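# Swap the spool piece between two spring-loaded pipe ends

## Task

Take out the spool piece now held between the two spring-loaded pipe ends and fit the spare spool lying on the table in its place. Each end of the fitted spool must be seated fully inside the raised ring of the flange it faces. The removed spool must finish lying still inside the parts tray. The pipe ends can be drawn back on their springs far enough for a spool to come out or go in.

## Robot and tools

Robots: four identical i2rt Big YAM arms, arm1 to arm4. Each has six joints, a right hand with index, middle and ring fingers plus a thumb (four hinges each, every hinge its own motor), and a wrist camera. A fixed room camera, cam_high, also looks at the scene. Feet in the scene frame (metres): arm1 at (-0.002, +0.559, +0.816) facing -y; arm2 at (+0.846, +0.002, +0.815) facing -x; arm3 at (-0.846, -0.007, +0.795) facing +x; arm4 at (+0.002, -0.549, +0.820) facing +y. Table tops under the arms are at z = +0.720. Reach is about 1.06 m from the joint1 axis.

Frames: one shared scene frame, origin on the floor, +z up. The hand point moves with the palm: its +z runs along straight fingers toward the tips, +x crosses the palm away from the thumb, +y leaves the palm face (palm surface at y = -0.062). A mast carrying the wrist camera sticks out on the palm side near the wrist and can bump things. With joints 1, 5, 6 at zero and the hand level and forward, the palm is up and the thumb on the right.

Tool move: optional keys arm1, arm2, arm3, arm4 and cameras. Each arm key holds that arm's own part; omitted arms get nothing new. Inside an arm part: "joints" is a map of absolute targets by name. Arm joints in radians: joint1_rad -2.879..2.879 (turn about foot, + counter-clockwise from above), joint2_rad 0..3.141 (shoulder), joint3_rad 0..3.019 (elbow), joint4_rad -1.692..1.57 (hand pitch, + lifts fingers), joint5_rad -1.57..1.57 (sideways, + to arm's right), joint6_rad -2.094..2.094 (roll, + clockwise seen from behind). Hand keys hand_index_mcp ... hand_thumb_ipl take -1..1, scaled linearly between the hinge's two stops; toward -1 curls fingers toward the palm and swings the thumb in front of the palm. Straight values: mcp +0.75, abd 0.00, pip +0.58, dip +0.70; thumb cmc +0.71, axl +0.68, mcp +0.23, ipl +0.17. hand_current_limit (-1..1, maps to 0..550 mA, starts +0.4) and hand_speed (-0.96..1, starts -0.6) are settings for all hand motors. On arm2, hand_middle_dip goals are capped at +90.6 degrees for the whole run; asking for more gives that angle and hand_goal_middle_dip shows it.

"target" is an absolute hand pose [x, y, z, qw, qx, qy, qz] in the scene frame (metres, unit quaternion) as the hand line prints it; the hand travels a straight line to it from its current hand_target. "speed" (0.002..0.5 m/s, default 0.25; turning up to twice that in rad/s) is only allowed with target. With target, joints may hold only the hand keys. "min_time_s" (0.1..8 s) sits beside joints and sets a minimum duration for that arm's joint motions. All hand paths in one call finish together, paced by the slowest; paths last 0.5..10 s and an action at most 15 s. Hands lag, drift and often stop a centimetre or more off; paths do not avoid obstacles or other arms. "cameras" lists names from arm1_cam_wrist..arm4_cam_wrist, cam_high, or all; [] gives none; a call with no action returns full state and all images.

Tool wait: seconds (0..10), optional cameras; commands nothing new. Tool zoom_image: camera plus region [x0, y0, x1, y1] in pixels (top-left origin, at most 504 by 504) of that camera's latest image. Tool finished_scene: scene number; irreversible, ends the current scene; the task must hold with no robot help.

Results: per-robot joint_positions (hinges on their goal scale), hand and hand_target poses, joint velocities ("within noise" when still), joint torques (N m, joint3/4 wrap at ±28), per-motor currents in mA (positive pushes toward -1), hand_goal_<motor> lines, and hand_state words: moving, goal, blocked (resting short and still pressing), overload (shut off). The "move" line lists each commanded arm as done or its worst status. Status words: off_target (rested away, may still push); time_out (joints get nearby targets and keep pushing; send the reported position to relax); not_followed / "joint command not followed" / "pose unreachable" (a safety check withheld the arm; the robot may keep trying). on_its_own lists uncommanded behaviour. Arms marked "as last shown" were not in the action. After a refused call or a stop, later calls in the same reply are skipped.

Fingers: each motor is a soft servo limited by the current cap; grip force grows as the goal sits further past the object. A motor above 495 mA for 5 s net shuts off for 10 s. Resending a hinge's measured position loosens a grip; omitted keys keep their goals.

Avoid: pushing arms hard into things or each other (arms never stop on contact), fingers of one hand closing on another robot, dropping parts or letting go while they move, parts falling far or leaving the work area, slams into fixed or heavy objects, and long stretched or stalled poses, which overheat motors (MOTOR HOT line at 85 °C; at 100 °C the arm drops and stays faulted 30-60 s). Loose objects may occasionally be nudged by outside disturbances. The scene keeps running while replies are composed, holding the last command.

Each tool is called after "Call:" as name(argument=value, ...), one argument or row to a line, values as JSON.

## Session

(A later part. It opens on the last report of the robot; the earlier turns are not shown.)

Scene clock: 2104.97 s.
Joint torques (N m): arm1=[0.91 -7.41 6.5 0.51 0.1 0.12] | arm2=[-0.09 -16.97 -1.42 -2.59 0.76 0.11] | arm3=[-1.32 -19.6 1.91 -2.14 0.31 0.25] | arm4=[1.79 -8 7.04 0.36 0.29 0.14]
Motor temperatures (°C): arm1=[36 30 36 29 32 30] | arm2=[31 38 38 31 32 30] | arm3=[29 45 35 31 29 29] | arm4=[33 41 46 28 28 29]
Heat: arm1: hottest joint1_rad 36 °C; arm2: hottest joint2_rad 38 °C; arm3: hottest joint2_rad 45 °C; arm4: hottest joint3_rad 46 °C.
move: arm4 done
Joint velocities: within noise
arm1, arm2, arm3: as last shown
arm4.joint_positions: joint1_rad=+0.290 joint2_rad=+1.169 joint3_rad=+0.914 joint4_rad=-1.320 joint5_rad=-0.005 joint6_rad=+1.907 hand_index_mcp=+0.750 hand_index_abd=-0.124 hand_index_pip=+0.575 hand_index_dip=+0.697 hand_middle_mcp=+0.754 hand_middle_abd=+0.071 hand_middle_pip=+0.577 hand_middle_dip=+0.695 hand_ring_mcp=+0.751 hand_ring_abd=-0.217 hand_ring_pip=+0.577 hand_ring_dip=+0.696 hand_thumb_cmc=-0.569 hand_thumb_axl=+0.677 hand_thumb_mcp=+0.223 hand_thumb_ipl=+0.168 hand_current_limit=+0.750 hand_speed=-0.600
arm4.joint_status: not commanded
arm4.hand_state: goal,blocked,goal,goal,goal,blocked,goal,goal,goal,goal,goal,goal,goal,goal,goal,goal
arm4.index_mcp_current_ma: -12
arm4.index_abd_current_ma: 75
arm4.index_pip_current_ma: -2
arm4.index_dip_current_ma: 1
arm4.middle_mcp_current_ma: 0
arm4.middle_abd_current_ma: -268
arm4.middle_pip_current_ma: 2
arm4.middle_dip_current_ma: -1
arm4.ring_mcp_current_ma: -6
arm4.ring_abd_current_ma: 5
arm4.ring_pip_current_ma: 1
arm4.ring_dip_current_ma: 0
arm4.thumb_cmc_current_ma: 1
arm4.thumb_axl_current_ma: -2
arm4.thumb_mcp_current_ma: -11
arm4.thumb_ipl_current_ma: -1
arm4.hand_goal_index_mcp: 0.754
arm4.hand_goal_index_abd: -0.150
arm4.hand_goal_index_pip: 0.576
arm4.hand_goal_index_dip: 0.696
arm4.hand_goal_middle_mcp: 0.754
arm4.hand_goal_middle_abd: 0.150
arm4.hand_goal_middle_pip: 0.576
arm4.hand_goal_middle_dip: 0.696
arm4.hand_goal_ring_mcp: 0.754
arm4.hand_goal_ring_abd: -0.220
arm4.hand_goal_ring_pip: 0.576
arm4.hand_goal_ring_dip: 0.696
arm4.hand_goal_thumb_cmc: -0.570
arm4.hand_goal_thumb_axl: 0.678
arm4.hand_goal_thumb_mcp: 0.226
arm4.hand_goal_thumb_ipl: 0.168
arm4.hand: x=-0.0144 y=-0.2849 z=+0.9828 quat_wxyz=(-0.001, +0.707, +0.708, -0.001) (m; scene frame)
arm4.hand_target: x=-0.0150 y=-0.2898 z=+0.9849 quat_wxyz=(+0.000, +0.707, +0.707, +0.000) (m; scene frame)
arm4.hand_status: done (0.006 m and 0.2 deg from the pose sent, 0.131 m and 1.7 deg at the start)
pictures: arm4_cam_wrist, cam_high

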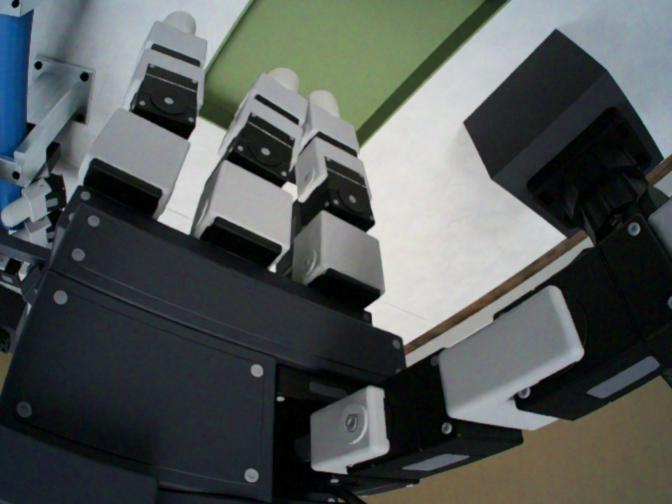

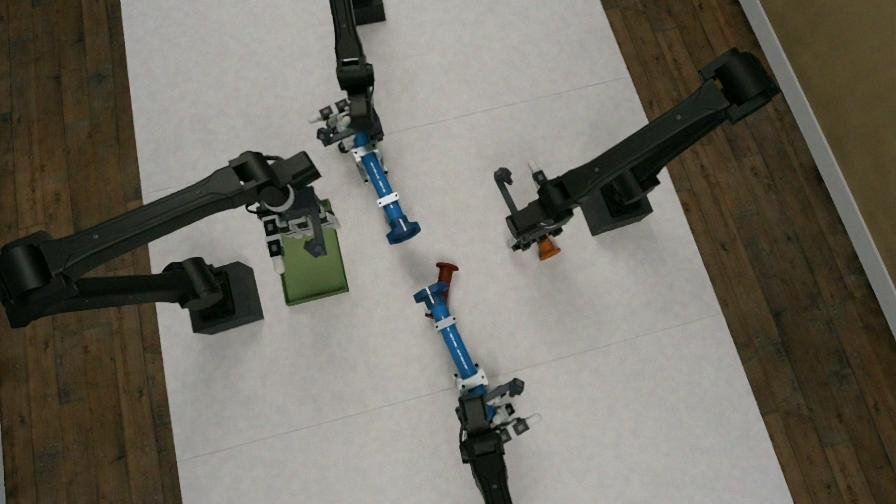

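Call:
move(
  arm4={"target":[0.03,-0.26,1.08,0,0.7071,0.7071,0],"speed":0.3,"joints":{"hand_index_abd":0.22,"hand_middle_abd":-0.22,"hand_current_limit":0.4}},
  cameras=["arm4_cam_wrist","cam_high"],
)

Call:
zoom_image(
  camera="cam_high",
  region=[360, 200, 520, 360],
)

Scene clock: 2140.33 s.
Joint torques (N m): arm1=[0.85 -7.24 6.48 0.44 0.11 0.14] | arm2=[-0.03 -16.85 -1.39 -2.61 0.75 0.11] | arm3=[-1.38 -19.66 1.91 -2.14 0.31 0.25] | arm4=[0.26 -6.36 11 0.28 -0.03 -0.09]
Motor temperatures (°C): arm1=[36 30 36 29 32 30] | arm2=[31 38 38 31 32 30] | arm3=[29 45 35 31 29 29] | arm4=[33 38 45 28 28 29]
Heat: arm1: hottest joint1_rad 36 °C; arm2: hottest joint2_rad 38 °C; arm3: hottest joint2_rad 45 °C; arm4: hottest joint3_rad 45 °C.
move: arm4 off_target
Joint velocities: within noise
arm1, arm2, arm3: as last shown
arm4.joint_positions: joint1_rad=+0.142 joint2_rad=+1.161 joint3_rad=+1.126 joint4_rad=-1.567 joint5_rad=+0.004 joint6_rad=+1.762 hand_index_mcp=+0.750 hand_index_abd=+0.215 hand_index_pip=+0.575 hand_index_dip=+0.697 hand_middle_mcp=+0.754 hand_middle_abd=-0.216 hand_middle_pip=+0.577 hand_middle_dip=+0.695 hand_ring_mcp=+0.752 hand_ring_abd=-0.217 hand_ring_pip=+0.577 hand_ring_dip=+0.696 hand_thumb_cmc=-0.569 hand_thumb_axl=+0.677 hand_thumb_mcp=+0.223 hand_thumb_ipl=+0.168 hand_current_limit=+0.400 hand_speed=-0.600
arm4.joint_status: all done
arm4.hand_state: goal,goal,goal,goal,goal,goal,goal,goal,goal,goal,goal,goal,goal,goal,goal,goal
arm4.index_mcp_current_ma: -10
arm4.index_abd_current_ma: -10
arm4.index_pip_current_ma: -2
arm4.index_dip_current_ma: 1
arm4.middle_mcp_current_ma: 0
arm4.middle_abd_current_ma: 10
arm4.middle_pip_current_ma: 2
arm4.middle_dip_current_ma: -1
arm4.ring_mcp_current_ma: -6
arm4.ring_abd_current_ma: 5
arm4.ring_pip_current_ma: 1
arm4.ring_dip_current_ma: 0
arm4.thumb_cmc_current_ma: 1
arm4.thumb_axl_current_ma: -2
arm4.thumb_mcp_current_ma: -11
arm4.thumb_ipl_current_ma: -1
arm4.hand_goal_index_mcp: 0.754
arm4.hand_goal_index_abd: 0.220
arm4.hand_goal_index_pip: 0.576
arm4.hand_goal_index_dip: 0.696
arm4.hand_goal_middle_mcp: 0.754
arm4.hand_goal_middle_abd: -0.220
arm4.hand_goal_middle_pip: 0.576
arm4.hand_goal_middle_dip: 0.696
arm4.hand_goal_ring_mcp: 0.754
arm4.hand_goal_ring_abd: -0.220
arm4.hand_goal_ring_pip: 0.576
arm4.hand_goal_ring_dip: 0.696
arm4.hand_goal_thumb_cmc: -0.570
arm4.hand_goal_thumb_axl: 0.678
arm4.hand_goal_thumb_mcp: 0.226
arm4.hand_goal_thumb_ipl: 0.168
arm4.hand: x=+0.0299 y=-0.2712 z=+1.0670 quat_wxyz=(+0.012, +0.707, +0.707, -0.005) (m; scene frame)
arm4.hand_target: x=+0.0301 y=-0.2605 z=+1.0798 quat_wxyz=(+0.000, +0.707, +0.707, +0.000) (m; scene frame)
arm4.hand_status: off_target (0.017 m and 1.5 deg from the pose sent, 0.110 m and 0.2 deg at the start)
pictures: arm4_cam_wrist, cam_high

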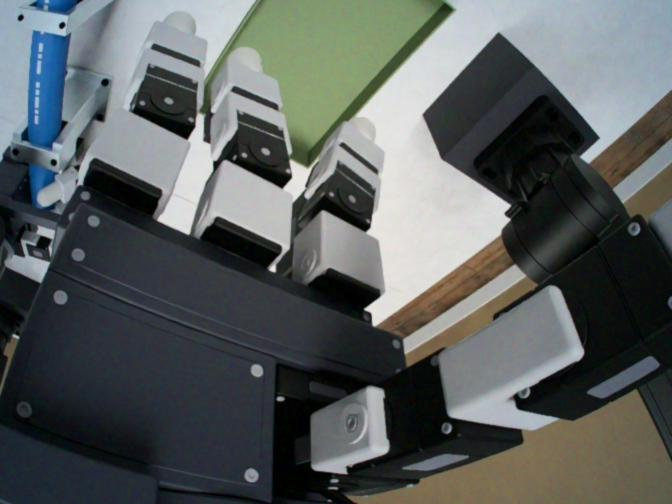

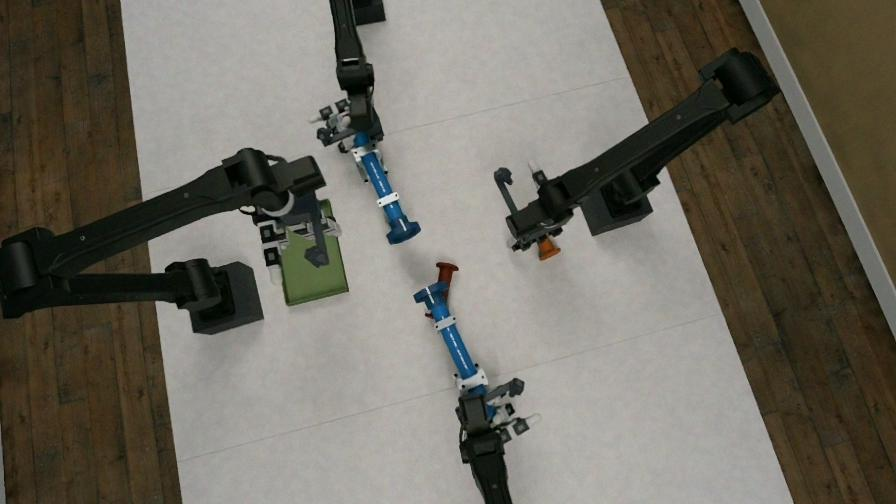

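Scaled by 3.150 from the camera's 896x504 image, which has a finer 1280x720 frame.

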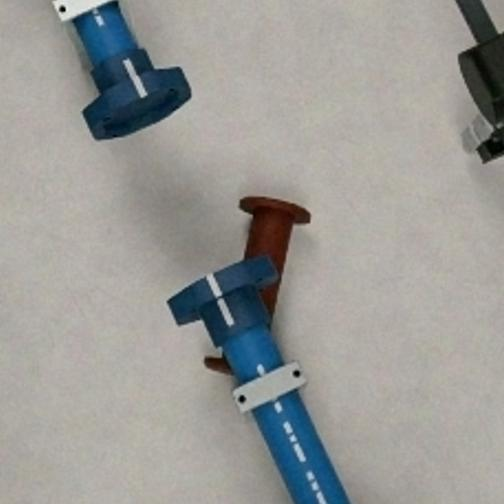

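Call:
move(
  arm4={"target":[0.10,-0.15,1.05,0,0.8377,0.5461,0],"speed":0.4},
  cameras=[],
)

Call:
move(
  arm4={"target":[0.158,0.012,1.02,0,0.8377,0.5461,0],"speed":0.3},
  cameras=["arm4_cam_wrist","cam_high"],
)

Call:
zoom_image(
  camera="arm4_cam_wrist",
  region=[100, 0, 480, 280],
)

Scene clock: 2192.50 s.
Joint torques (N m): arm1=[0.73 -6.95 6.54 0.44 0.11 0.14] | arm2=[0.21 -16.62 -1.42 -2.59 0.75 0.11] | arm3=[-1.32 -19.72 1.89 -2.14 0.31 0.25] | arm4=[0.73 -11.4 10.91 0.4 0.03 0.12]
Motor temperatures (°C): arm1=[36 30 36 29 32 30] | arm2=[31 38 37 31 32 30] | arm3=[29 45 35 31 29 29] | arm4=[33 37 48 28 28 29]
Heat: arm1: hottest joint1_rad 36 °C; arm2: hottest joint2_rad 38 °C; arm3: hottest joint2_rad 45 °C; arm4: hottest joint3_rad 48 °C.
move: arm4 off_target
Joint velocities: within noise
arm1, arm2, arm3: as last shown
arm4.joint_positions: joint1_rad=-0.107 joint2_rad=+1.515 joint3_rad=+1.398 joint4_rad=-1.475 joint5_rad=+0.003 joint6_rad=+1.912 hand_index_mcp=+0.750 hand_index_abd=+0.216 hand_index_pip=+0.575 hand_index_dip=+0.697 hand_middle_mcp=+0.754 hand_middle_abd=-0.216 hand_middle_pip=+0.577 hand_middle_dip=+0.695 hand_ring_mcp=+0.752 hand_ring_abd=-0.217 hand_ring_pip=+0.577 hand_ring_dip=+0.696 hand_thumb_cmc=-0.569 hand_thumb_axl=+0.677 hand_thumb_mcp=+0.223 hand_thumb_ipl=+0.168 hand_current_limit=+0.400 hand_speed=-0.600
arm4.joint_status: not commanded
arm4.hand_state: goal,goal,goal,goal,goal,goal,goal,goal,goal,goal,goal,goal,goal,goal,goal,goal
arm4.index_mcp_current_ma: -10
arm4.index_abd_current_ma: -8
arm4.index_pip_current_ma: -2
arm4.index_dip_current_ma: 1
arm4.middle_mcp_current_ma: 0
arm4.middle_abd_current_ma: 9
arm4.middle_pip_current_ma: 2
arm4.middle_dip_current_ma: -1
arm4.ring_mcp_current_ma: -6
arm4.ring_abd_current_ma: 5
arm4.ring_pip_current_ma: 1
arm4.ring_dip_current_ma: 0
arm4.thumb_cmc_current_ma: 1
arm4.thumb_axl_current_ma: -2
arm4.thumb_mcp_current_ma: -11
arm4.thumb_ipl_current_ma: -1
arm4.hand_goal_index_mcp: 0.754
arm4.hand_goal_index_abd: 0.220
arm4.hand_goal_index_pip: 0.576
arm4.hand_goal_index_dip: 0.696
arm4.hand_goal_middle_mcp: 0.754
arm4.hand_goal_middle_abd: -0.220
arm4.hand_goal_middle_pip: 0.576
arm4.hand_goal_middle_dip: 0.696
arm4.hand_goal_ring_mcp: 0.754
arm4.hand_goal_ring_abd: -0.220
arm4.hand_goal_ring_pip: 0.576
arm4.hand_goal_ring_dip: 0.696
arm4.hand_goal_thumb_cmc: -0.570
arm4.hand_goal_thumb_axl: 0.678
arm4.hand_goal_thumb_mcp: 0.226
arm4.hand_goal_thumb_ipl: 0.168
arm4.hand: x=+0.0987 y=-0.1626 z=+1.0436 quat_wxyz=(+0.007, +0.834, +0.552, -0.004) (m; scene frame)
arm4.hand_target: x=+0.1000 y=-0.1504 z=+1.0498 quat_wxyz=(+0.000, +0.838, +0.546, +0.000) (m; scene frame)
arm4.hand_status: off_target (0.014 m and 1.2 deg from the pose sent, 0.141 m and 23.8 deg at the start)
pictures: none
No camera images: "cameras" was empty.

Scene clock: 2194.13 s.
Joint torques (N m): arm1=[0.85 -7 6.48 0.49 0.12 0.14] | arm2=[-0.09 -17.03 -1.43 -2.58 0.76 0.12] | arm3=[-1.32 -19.6 1.92 -2.14 0.31 0.24] | arm4=[0.5 -17.49 11.12 0.31 0.06 -0.1]
Motor temperatures (°C): arm1=[36 30 36 29 32 30] | arm2=[31 38 37 31 32 30] | arm3=[29 45 35 31 29 29] | arm4=[33 38 48 28 28 29]
Heat: arm1: hottest joint1_rad 36 °C; arm2: hottest joint2_rad 38 °C; arm3: hottest joint2_rad 45 °C; arm4: hottest joint3_rad 48 °C.
move: arm4 off_target
Joint velocities: within noise
arm1, arm2, arm3: as last shown
arm4.joint_positions: joint1_rad=-0.181 joint2_rad=+1.966 joint3_rad=+1.953 joint4_rad=-1.562 joint5_rad=+0.003 joint6_rad=+1.856 hand_index_mcp=+0.750 hand_index_abd=+0.216 hand_index_pip=+0.575 hand_index_dip=+0.697 hand_middle_mcp=+0.754 hand_middle_abd=-0.216 hand_middle_pip=+0.577 hand_middle_dip=+0.695 hand_ring_mcp=+0.752 hand_ring_abd=-0.217 hand_ring_pip=+0.577 hand_ring_dip=+0.696 hand_thumb_cmc=-0.569 hand_thumb_axl=+0.677 hand_thumb_mcp=+0.223 hand_thumb_ipl=+0.168 hand_current_limit=+0.400 hand_speed=-0.600
arm4.joint_status: not commanded
arm4.hand_state: goal,goal,goal,goal,goal,goal,goal,goal,goal,goal,goal,goal,goal,goal,goal,goal
arm4.index_mcp_current_ma: -10
arm4.index_abd_current_ma: -8
arm4.index_pip_current_ma: -2
arm4.index_dip_current_ma: 1
arm4.middle_mcp_current_ma: 0
arm4.middle_abd_current_ma: 8
arm4.middle_pip_current_ma: 2
arm4.middle_dip_current_ma: -1
arm4.ring_mcp_current_ma: -6
arm4.ring_abd_current_ma: 5
arm4.ring_pip_current_ma: 1
arm4.ring_dip_current_ma: 0
arm4.thumb_cmc_current_ma: 1
arm4.thumb_axl_current_ma: -2
arm4.thumb_mcp_current_ma: -11
arm4.thumb_ipl_current_ma: -1
arm4.hand_goal_index_mcp: 0.754
arm4.hand_goal_index_abd: 0.220
arm4.hand_goal_index_pip: 0.576
arm4.hand_goal_index_dip: 0.696
arm4.hand_goal_middle_mcp: 0.754
arm4.hand_goal_middle_abd: -0.220
arm4.hand_goal_middle_pip: 0.576
arm4.hand_goal_middle_dip: 0.696
arm4.hand_goal_ring_mcp: 0.754
arm4.hand_goal_ring_abd: -0.220
arm4.hand_goal_ring_pip: 0.576
arm4.hand_goal_ring_dip: 0.696
arm4.hand_goal_thumb_cmc: -0.570
arm4.hand_goal_thumb_axl: 0.678
arm4.hand_goal_thumb_mcp: 0.226
arm4.hand_goal_thumb_ipl: 0.168
arm4.hand: x=+0.1526 y=+0.0003 z=+1.0247 quat_wxyz=(+0.000, +0.839, +0.545, +0.001) (m; scene frame)
arm4.hand_target: x=+0.1579 y=+0.0114 z=+1.0199 quat_wxyz=(+0.000, +0.838, +0.546, +0.000) (m; scene frame)
arm4.hand_status: off_target (0.014 m and 0.2 deg from the pose sent, 0.186 m and 1.2 deg at the start)
pictures: arm4_cam_wrist, cam_high

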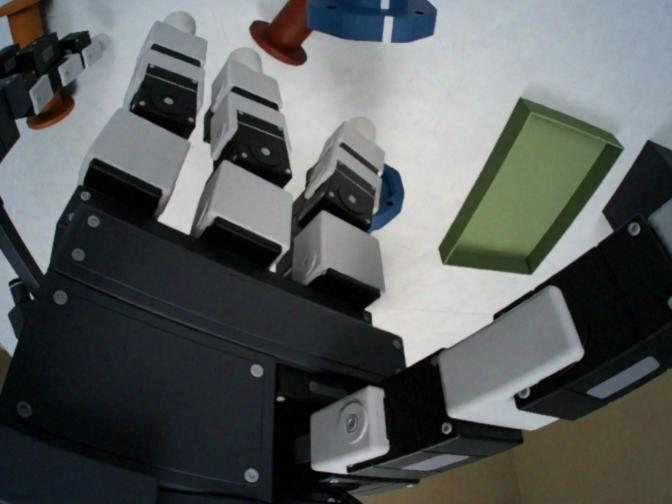

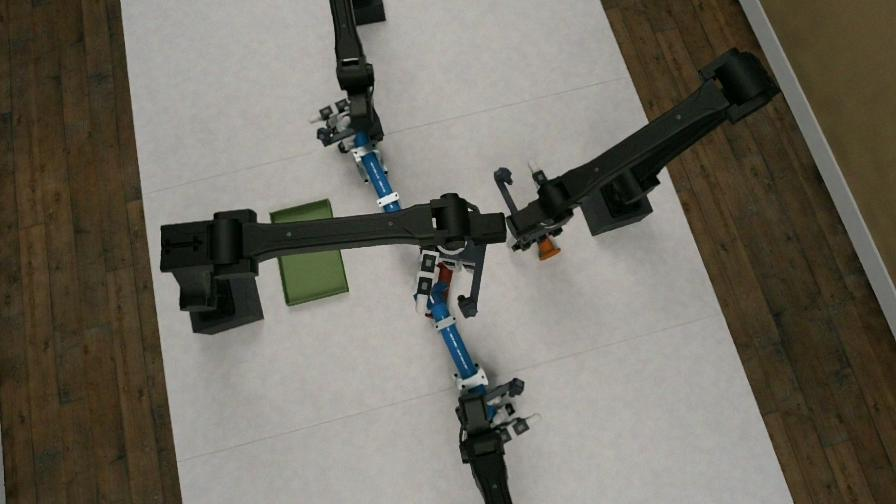

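Scaled by 1.326 from the camera's 672x504 image, which has a finer 960x720 frame.

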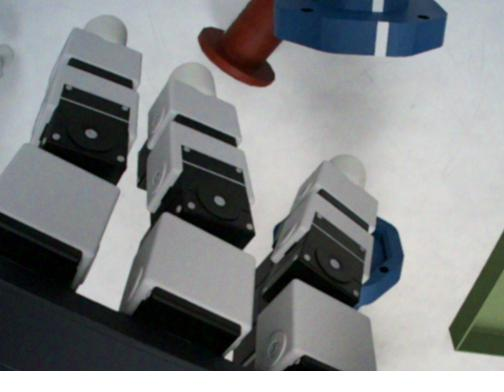

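Call:
move(
  arm4={"target":[0.160,0.012,0.93,0,0.8377,0.5461,0],"speed":0.25},
  cameras=["arm4_cam_wrist"],
)

Call:
zoom_image(
  camera="arm4_cam_wrist",
  region=[100, 0, 480, 280],
)

Scene clock: 2209.90 s.
Joint torques (N m): arm1=[0.67 -7.24 6.46 0.47 0.1 0.12] | arm2=[0.03 -16.67 -1.4 -2.62 0.76 0.12] | arm3=[-1.32 -19.66 1.89 -2.14 0.31 0.25] | arm4=[0.32 -19.02 7.75 1.05 0.04 -0.11]
Motor temperatures (°C): arm1=[36 30 36 29 32 30] | arm2=[31 38 37 32 32 30] | arm3=[29 45 34 31 29 29] | arm4=[33 40 51 28 28 29]
Heat: arm1: hottest joint1_rad 36 °C; arm2: hottest joint2_rad 38 °C; arm3: hottest joint2_rad 45 °C; arm4: hottest joint3_rad 51 °C.
move: arm4 off_target
Joint velocities: within noise
arm1, arm2, arm3: as last shown
arm4.joint_positions: joint1_rad=-0.182 joint2_rad=+2.008 joint3_rad=+1.807 joint4_rad=-1.362 joint5_rad=+0.003 joint6_rad=+1.853 hand_index_mcp=+0.750 hand_index_abd=+0.216 hand_index_pip=+0.575 hand_index_dip=+0.697 hand_middle_mcp=+0.754 hand_middle_abd=-0.216 hand_middle_pip=+0.577 hand_middle_dip=+0.695 hand_ring_mcp=+0.752 hand_ring_abd=-0.217 hand_ring_pip=+0.577 hand_ring_dip=+0.696 hand_thumb_cmc=-0.569 hand_thumb_axl=+0.677 hand_thumb_mcp=+0.223 hand_thumb_ipl=+0.168 hand_current_limit=+0.400 hand_speed=-0.600
arm4.joint_status: not commanded
arm4.hand_state: goal,goal,goal,goal,goal,goal,goal,goal,goal,goal,goal,goal,goal,goal,goal,goal
arm4.index_mcp_current_ma: -10
arm4.index_abd_current_ma: -8
arm4.index_pip_current_ma: -2
arm4.index_dip_current_ma: 1
arm4.middle_mcp_current_ma: 0
arm4.middle_abd_current_ma: 8
arm4.middle_pip_current_ma: 2
arm4.middle_dip_current_ma: -1
arm4.ring_mcp_current_ma: -6
arm4.ring_abd_current_ma: 5
arm4.ring_pip_current_ma: 1
arm4.ring_dip_current_ma: 0
arm4.thumb_cmc_current_ma: 1
arm4.thumb_axl_current_ma: -2
arm4.thumb_mcp_current_ma: -11
arm4.thumb_ipl_current_ma: -1
arm4.hand_goal_index_mcp: 0.754
arm4.hand_goal_index_abd: 0.220
arm4.hand_goal_index_pip: 0.576
arm4.hand_goal_index_dip: 0.696
arm4.hand_goal_middle_mcp: 0.754
arm4.hand_goal_middle_abd: -0.220
arm4.hand_goal_middle_pip: 0.576
arm4.hand_goal_middle_dip: 0.696
arm4.hand_goal_ring_mcp: 0.754
arm4.hand_goal_ring_abd: -0.220
arm4.hand_goal_ring_pip: 0.576
arm4.hand_goal_ring_dip: 0.696
arm4.hand_goal_thumb_cmc: -0.570
arm4.hand_goal_thumb_axl: 0.678
arm4.hand_goal_thumb_mcp: 0.226
arm4.hand_goal_thumb_ipl: 0.168
arm4.hand: x=+0.1546 y=+0.0093 z=+0.9437 quat_wxyz=(-0.004, +0.838, +0.545, +0.005) (m; scene frame)
arm4.hand_target: x=+0.1599 y=+0.0115 z=+0.9300 quat_wxyz=(+0.000, +0.838, +0.546, +0.000) (m; scene frame)
arm4.hand_status: off_target (0.015 m and 0.8 deg from the pose sent, 0.096 m and 0.2 deg at the start)
pictures: arm4_cam_wrist

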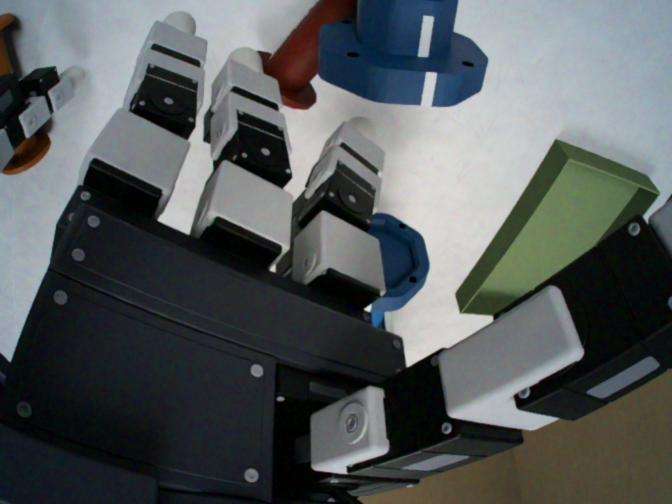

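Scaled by 1.326 from the camera's 672x504 image, which has a finer 960x720 frame.

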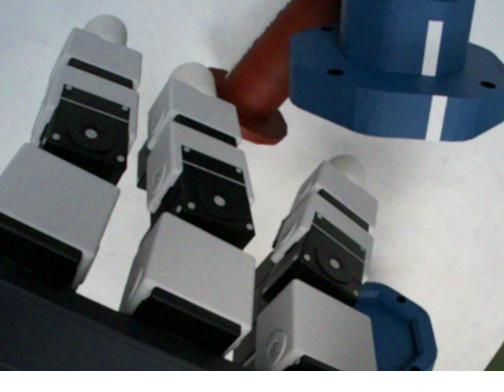

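Call:
move(
  arm4={"target":[0.161,0.007,0.845,0,0.8377,0.5461,0],"speed":0.15},
  cameras=["arm4_cam_wrist"],
)

Call:
zoom_image(
  camera="arm4_cam_wrist",
  region=[100, 0, 480, 280],
)

Scene clock: 2222.87 s.
Joint torques (N m): arm1=[0.85 -7.3 6.45 0.43 0.1 0.14] | arm2=[0.15 -17.2 -1.4 -2.59 0.77 0.1] | arm3=[-1.44 -19.66 1.94 -2.15 0.31 0.24] | arm4=[0.5 -18.61 6.99 1.09 0.04 -0.1]
Motor temperatures (°C): arm1=[36 30 36 29 32 30] | arm2=[31 38 37 32 32 30] | arm3=[29 45 34 31 29 29] | arm4=[33 42 51 28 28 29]
Heat: arm1: hottest joint1_rad 36 °C; arm2: hottest joint2_rad 38 °C; arm3: hottest joint2_rad 45 °C; arm4: hottest joint3_rad 51 °C.
move: arm4 off_target
Joint velocities: within noise
arm1.joint_positions: joint1_rad=+0.139 joint2_rad=+1.231 joint3_rad=+0.610 joint4_rad=-0.990 joint5_rad=-0.003 joint6_rad=+1.590 hand_index_mcp=+0.753 hand_index_abd=+0.042 hand_index_pip=+0.575 hand_index_dip=+0.695 hand_middle_mcp=+0.751 hand_middle_abd=-0.058 hand_middle_pip=+0.575 hand_middle_dip=+0.696 hand_ring_mcp=+0.751 hand_ring_abd=-0.217 hand_ring_pip=+0.577 hand_ring_dip=+0.696 hand_thumb_cmc=-0.570 hand_thumb_axl=+0.677 hand_thumb_mcp=+0.223 hand_thumb_ipl=+0.168 hand_current_limit=+0.750 hand_speed=-0.600
arm1.joint_status: not commanded
arm1.hand_state: goal,blocked,goal,goal,goal,blocked,goal,goal,goal,goal,goal,goal,goal,goal,goal,goal
arm1.index_mcp_current_ma: 0
arm1.index_abd_current_ma: 481
arm1.index_pip_current_ma: 0
arm1.index_dip_current_ma: 0
arm1.middle_mcp_current_ma: -1
arm1.middle_abd_current_ma: -481
arm1.middle_pip_current_ma: 0
arm1.middle_dip_current_ma: 0
arm1.ring_mcp_current_ma: -1
arm1.ring_abd_current_ma: 1
arm1.ring_pip_current_ma: 0
arm1.ring_dip_current_ma: 0
arm1.thumb_cmc_current_ma: 0
arm1.thumb_axl_current_ma: 0
arm1.thumb_mcp_current_ma: -1
arm1.thumb_ipl_current_ma: 0
arm1.hand_goal_index_mcp: 0.754
arm1.hand_goal_index_abd: -0.150
arm1.hand_goal_index_pip: 0.576
arm1.hand_goal_index_dip: 0.696
arm1.hand_goal_middle_mcp: 0.754
arm1.hand_goal_middle_abd: 0.150
arm1.hand_goal_middle_pip: 0.576
arm1.hand_goal_middle_dip: 0.696
arm1.hand_goal_ring_mcp: 0.754
arm1.hand_goal_ring_abd: -0.220
arm1.hand_goal_ring_pip: 0.576
arm1.hand_goal_ring_dip: 0.696
arm1.hand_goal_thumb_cmc: -0.570
arm1.hand_goal_thumb_axl: 0.678
arm1.hand_goal_thumb_mcp: 0.226
arm1.hand_goal_thumb_ipl: 0.168
arm1.hand: x=-0.0413 y=+0.3117 z=+0.8604 quat_wxyz=(-0.009, +0.764, -0.645, -0.009) (m; scene frame)
arm1.hand_target: x=-0.0401 y=+0.3101 z=+0.8620 quat_wxyz=(+0.000, +0.762, -0.647, +0.000) (m; scene frame)
arm1.hand_status: not commanded
arm2.joint_positions: joint1_rad=-0.015 joint2_rad=+1.603 joint3_rad=+0.751 joint4_rad=-0.620 joint5_rad=-0.003 joint6_rad=+1.324 hand_index_mcp=-0.438 hand_index_abd=-0.001 hand_index_pip=-0.038 hand_index_dip=-0.320 hand_middle_mcp=-0.509 hand_middle_abd=+0.012 hand_middle_pip=-0.258 hand_middle_dip=-0.305 hand_ring_mcp=-0.424 hand_ring_abd=+0.015 hand_ring_pip=-0.263 hand_ring_dip=-0.297 hand_thumb_cmc=-0.571 hand_thumb_axl=+0.683 hand_thumb_mcp=+0.240 hand_thumb_ipl=+0.166 hand_current_limit=+0.750 hand_speed=-0.600
arm2.joint_status: not commanded
arm2.hand_state: goal,goal,blocked,blocked,blocked,goal,blocked,blocked,blocked,goal,blocked,blocked,goal,goal,goal,goal
arm2.index_mcp_current_ma: 18
arm2.index_abd_current_ma: 0
arm2.index_pip_current_ma: -80
arm2.index_dip_current_ma: -34
arm2.middle_mcp_current_ma: 297
arm2.middle_abd_current_ma: 14
arm2.middle_pip_current_ma: 481
arm2.middle_dip_current_ma: 481
arm2.ring_mcp_current_ma: 481
arm2.ring_abd_current_ma: 18
arm2.ring_pip_current_ma: 481
arm2.ring_dip_current_ma: 481
arm2.thumb_cmc_current_ma: 0
arm2.thumb_axl_current_ma: 6
arm2.thumb_mcp_current_ma: 29
arm2.thumb_ipl_current_ma: -2
arm2.hand_goal_index_mcp: -0.450
arm2.hand_goal_index_abd: 0.000
arm2.hand_goal_index_pip: 0.000
arm2.hand_goal_index_dip: -0.300
arm2.hand_goal_middle_mcp: -0.600
arm2.hand_goal_middle_abd: 0.000
arm2.hand_goal_middle_pip: -0.500
arm2.hand_goal_middle_dip: -0.500
arm2.hand_goal_ring_mcp: -0.600
arm2.hand_goal_ring_abd: 0.000
arm2.hand_goal_ring_pip: -0.500
arm2.hand_goal_ring_dip: -0.500
arm2.hand_goal_thumb_cmc: -0.570
arm2.hand_goal_thumb_axl: 0.678
arm2.hand_goal_thumb_mcp: 0.226
arm2.hand_goal_thumb_ipl: 0.168
arm2.hand: x=+0.4734 y=+0.1070 z=+0.7898 quat_wxyz=(-0.053, -0.100, +0.994, +0.002) (m; scene frame)
arm2.hand_target: x=+0.5339 y=+0.1135 z=+0.7894 quat_wxyz=(+0.000, -0.081, +0.997, +0.000) (m; scene frame)
arm2.hand_status: not commanded
arm3.joint_positions: joint1_rad=-0.074 joint2_rad=+1.803 joint3_rad=+1.086 joint4_rad=-0.790 joint5_rad=-0.004 joint6_rad=+1.238 hand_index_mcp=-0.400 hand_index_abd=-0.001 hand_index_pip=+0.007 hand_index_dip=-0.297 hand_middle_mcp=-0.518 hand_middle_abd=+0.009 hand_middle_pip=-0.215 hand_middle_dip=-0.383 hand_ring_mcp=-0.468 hand_ring_abd=+0.005 hand_ring_pip=-0.219 hand_ring_dip=-0.329 hand_thumb_cmc=-0.570 hand_thumb_axl=+0.677 hand_thumb_mcp=+0.223 hand_thumb_ipl=+0.168 hand_current_limit=+0.750 hand_speed=-0.600
arm3.joint_status: not commanded
arm3.hand_state: blocked,goal,goal,goal,blocked,goal,blocked,blocked,blocked,goal,blocked,blocked,goal,goal,goal,goal
arm3.index_mcp_current_ma: 84
arm3.index_abd_current_ma: -2
arm3.index_pip_current_ma: 24
arm3.index_dip_current_ma: 9
arm3.middle_mcp_current_ma: 383
arm3.middle_abd_current_ma: 29
arm3.middle_pip_current_ma: 481
arm3.middle_dip_current_ma: 481
arm3.ring_mcp_current_ma: 481
arm3.ring_abd_current_ma: 15
arm3.ring_pip_current_ma: 481
arm3.ring_dip_current_ma: 481
arm3.thumb_cmc_current_ma: 0
arm3.thumb_axl_current_ma: -2
arm3.thumb_mcp_current_ma: -14
arm3.thumb_ipl_current_ma: -1
arm3.hand_goal_index_mcp: -0.420
arm3.hand_goal_index_abd: 0.000
arm3.hand_goal_index_pip: 0.000
arm3.hand_goal_index_dip: -0.300
arm3.hand_goal_middle_mcp: -0.600
arm3.hand_goal_middle_abd: 0.000
arm3.hand_goal_middle_pip: -0.500
arm3.hand_goal_middle_dip: -0.500
arm3.hand_goal_ring_mcp: -0.600
arm3.hand_goal_ring_abd: 0.000
arm3.hand_goal_ring_pip: -0.500
arm3.hand_goal_ring_dip: -0.500
arm3.hand_goal_thumb_cmc: -0.570
arm3.hand_goal_thumb_axl: 0.678
arm3.hand_goal_thumb_mcp: 0.226
arm3.hand_goal_thumb_ipl: 0.168
arm3.hand: x=-0.3758 y=-0.1550 z=+0.7874 quat_wxyz=(+0.009, +0.994, +0.103, +0.037) (m; scene frame)
arm3.hand_target: x=-0.4206 y=-0.1577 z=+0.7898 quat_wxyz=(+0.000, +0.997, +0.081, +0.000) (m; scene frame)
arm3.hand_status: not commanded
arm4.joint_positions: joint1_rad=-0.186 joint2_rad=+2.057 joint3_rad=+1.676 joint4_rad=-1.167 joint5_rad=+0.003 joint6_rad=+1.850 hand_index_mcp=+0.751 hand_index_abd=+0.216 hand_index_pip=+0.575 hand_index_dip=+0.697 hand_middle_mcp=+0.750 hand_middle_abd=-0.219 hand_middle_pip=+0.577 hand_middle_dip=+0.695 hand_ring_mcp=+0.752 hand_ring_abd=-0.217 hand_ring_pip=+0.577 hand_ring_dip=+0.696 hand_thumb_cmc=-0.569 hand_thumb_axl=+0.677 hand_thumb_mcp=+0.222 hand_thumb_ipl=+0.168 hand_current_limit=+0.400 hand_speed=-0.600
arm4.joint_status: not commanded
arm4.hand_state: goal,goal,goal,goal,goal,goal,goal,goal,goal,goal,goal,goal,goal,goal,goal,goal
arm4.index_mcp_current_ma: -8
arm4.index_abd_current_ma: -8
arm4.index_pip_current_ma: -2
arm4.index_dip_current_ma: 1
arm4.middle_mcp_current_ma: -11
arm4.middle_abd_current_ma: 1
arm4.middle_pip_current_ma: 3
arm4.middle_dip_current_ma: -1
arm4.ring_mcp_current_ma: -6
arm4.ring_abd_current_ma: 5
arm4.ring_pip_current_ma: 1
arm4.ring_dip_current_ma: 0
arm4.thumb_cmc_current_ma: 1
arm4.thumb_axl_current_ma: -2
arm4.thumb_mcp_current_ma: -12
arm4.thumb_ipl_current_ma: -1
arm4.hand_goal_index_mcp: 0.754
arm4.hand_goal_index_abd: 0.220
arm4.hand_goal_index_pip: 0.576
arm4.hand_goal_index_dip: 0.696
arm4.hand_goal_middle_mcp: 0.754
arm4.hand_goal_middle_abd: -0.220
arm4.hand_goal_middle_pip: 0.576
arm4.hand_goal_middle_dip: 0.696
arm4.hand_goal_ring_mcp: 0.754
arm4.hand_goal_ring_abd: -0.220
arm4.hand_goal_ring_pip: 0.576
arm4.hand_goal_ring_dip: 0.696
arm4.hand_goal_thumb_cmc: -0.570
arm4.hand_goal_thumb_axl: 0.678
arm4.hand_goal_thumb_mcp: 0.226
arm4.hand_goal_thumb_ipl: 0.168
arm4.hand: x=+0.1570 y=+0.0083 z=+0.8658 quat_wxyz=(-0.010, +0.838, +0.545, +0.010) (m; scene frame)
arm4.hand_target: x=+0.1609 y=+0.0064 z=+0.8455 quat_wxyz=(+0.000, +0.838, +0.546, +0.000) (m; scene frame)
arm4.hand_status: off_target (0.021 m and 1.6 deg from the pose sent, 0.099 m and 0.8 deg at the start)
pictures: arm4_cam_wrist

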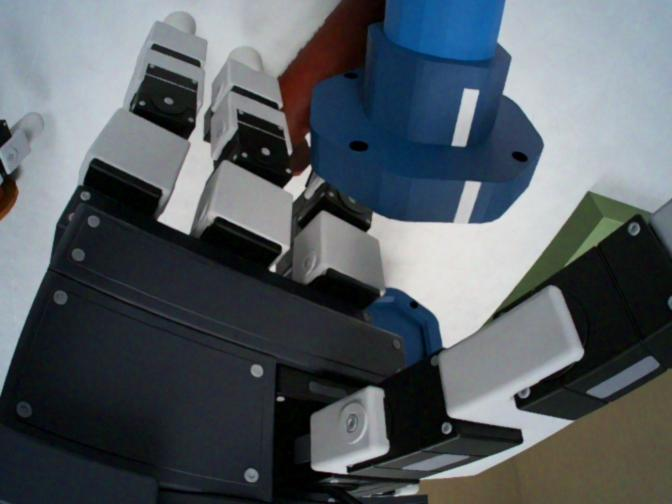

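Scaled by 1.326 from the camera's 672x504 image, which has a finer 960x720 frame.

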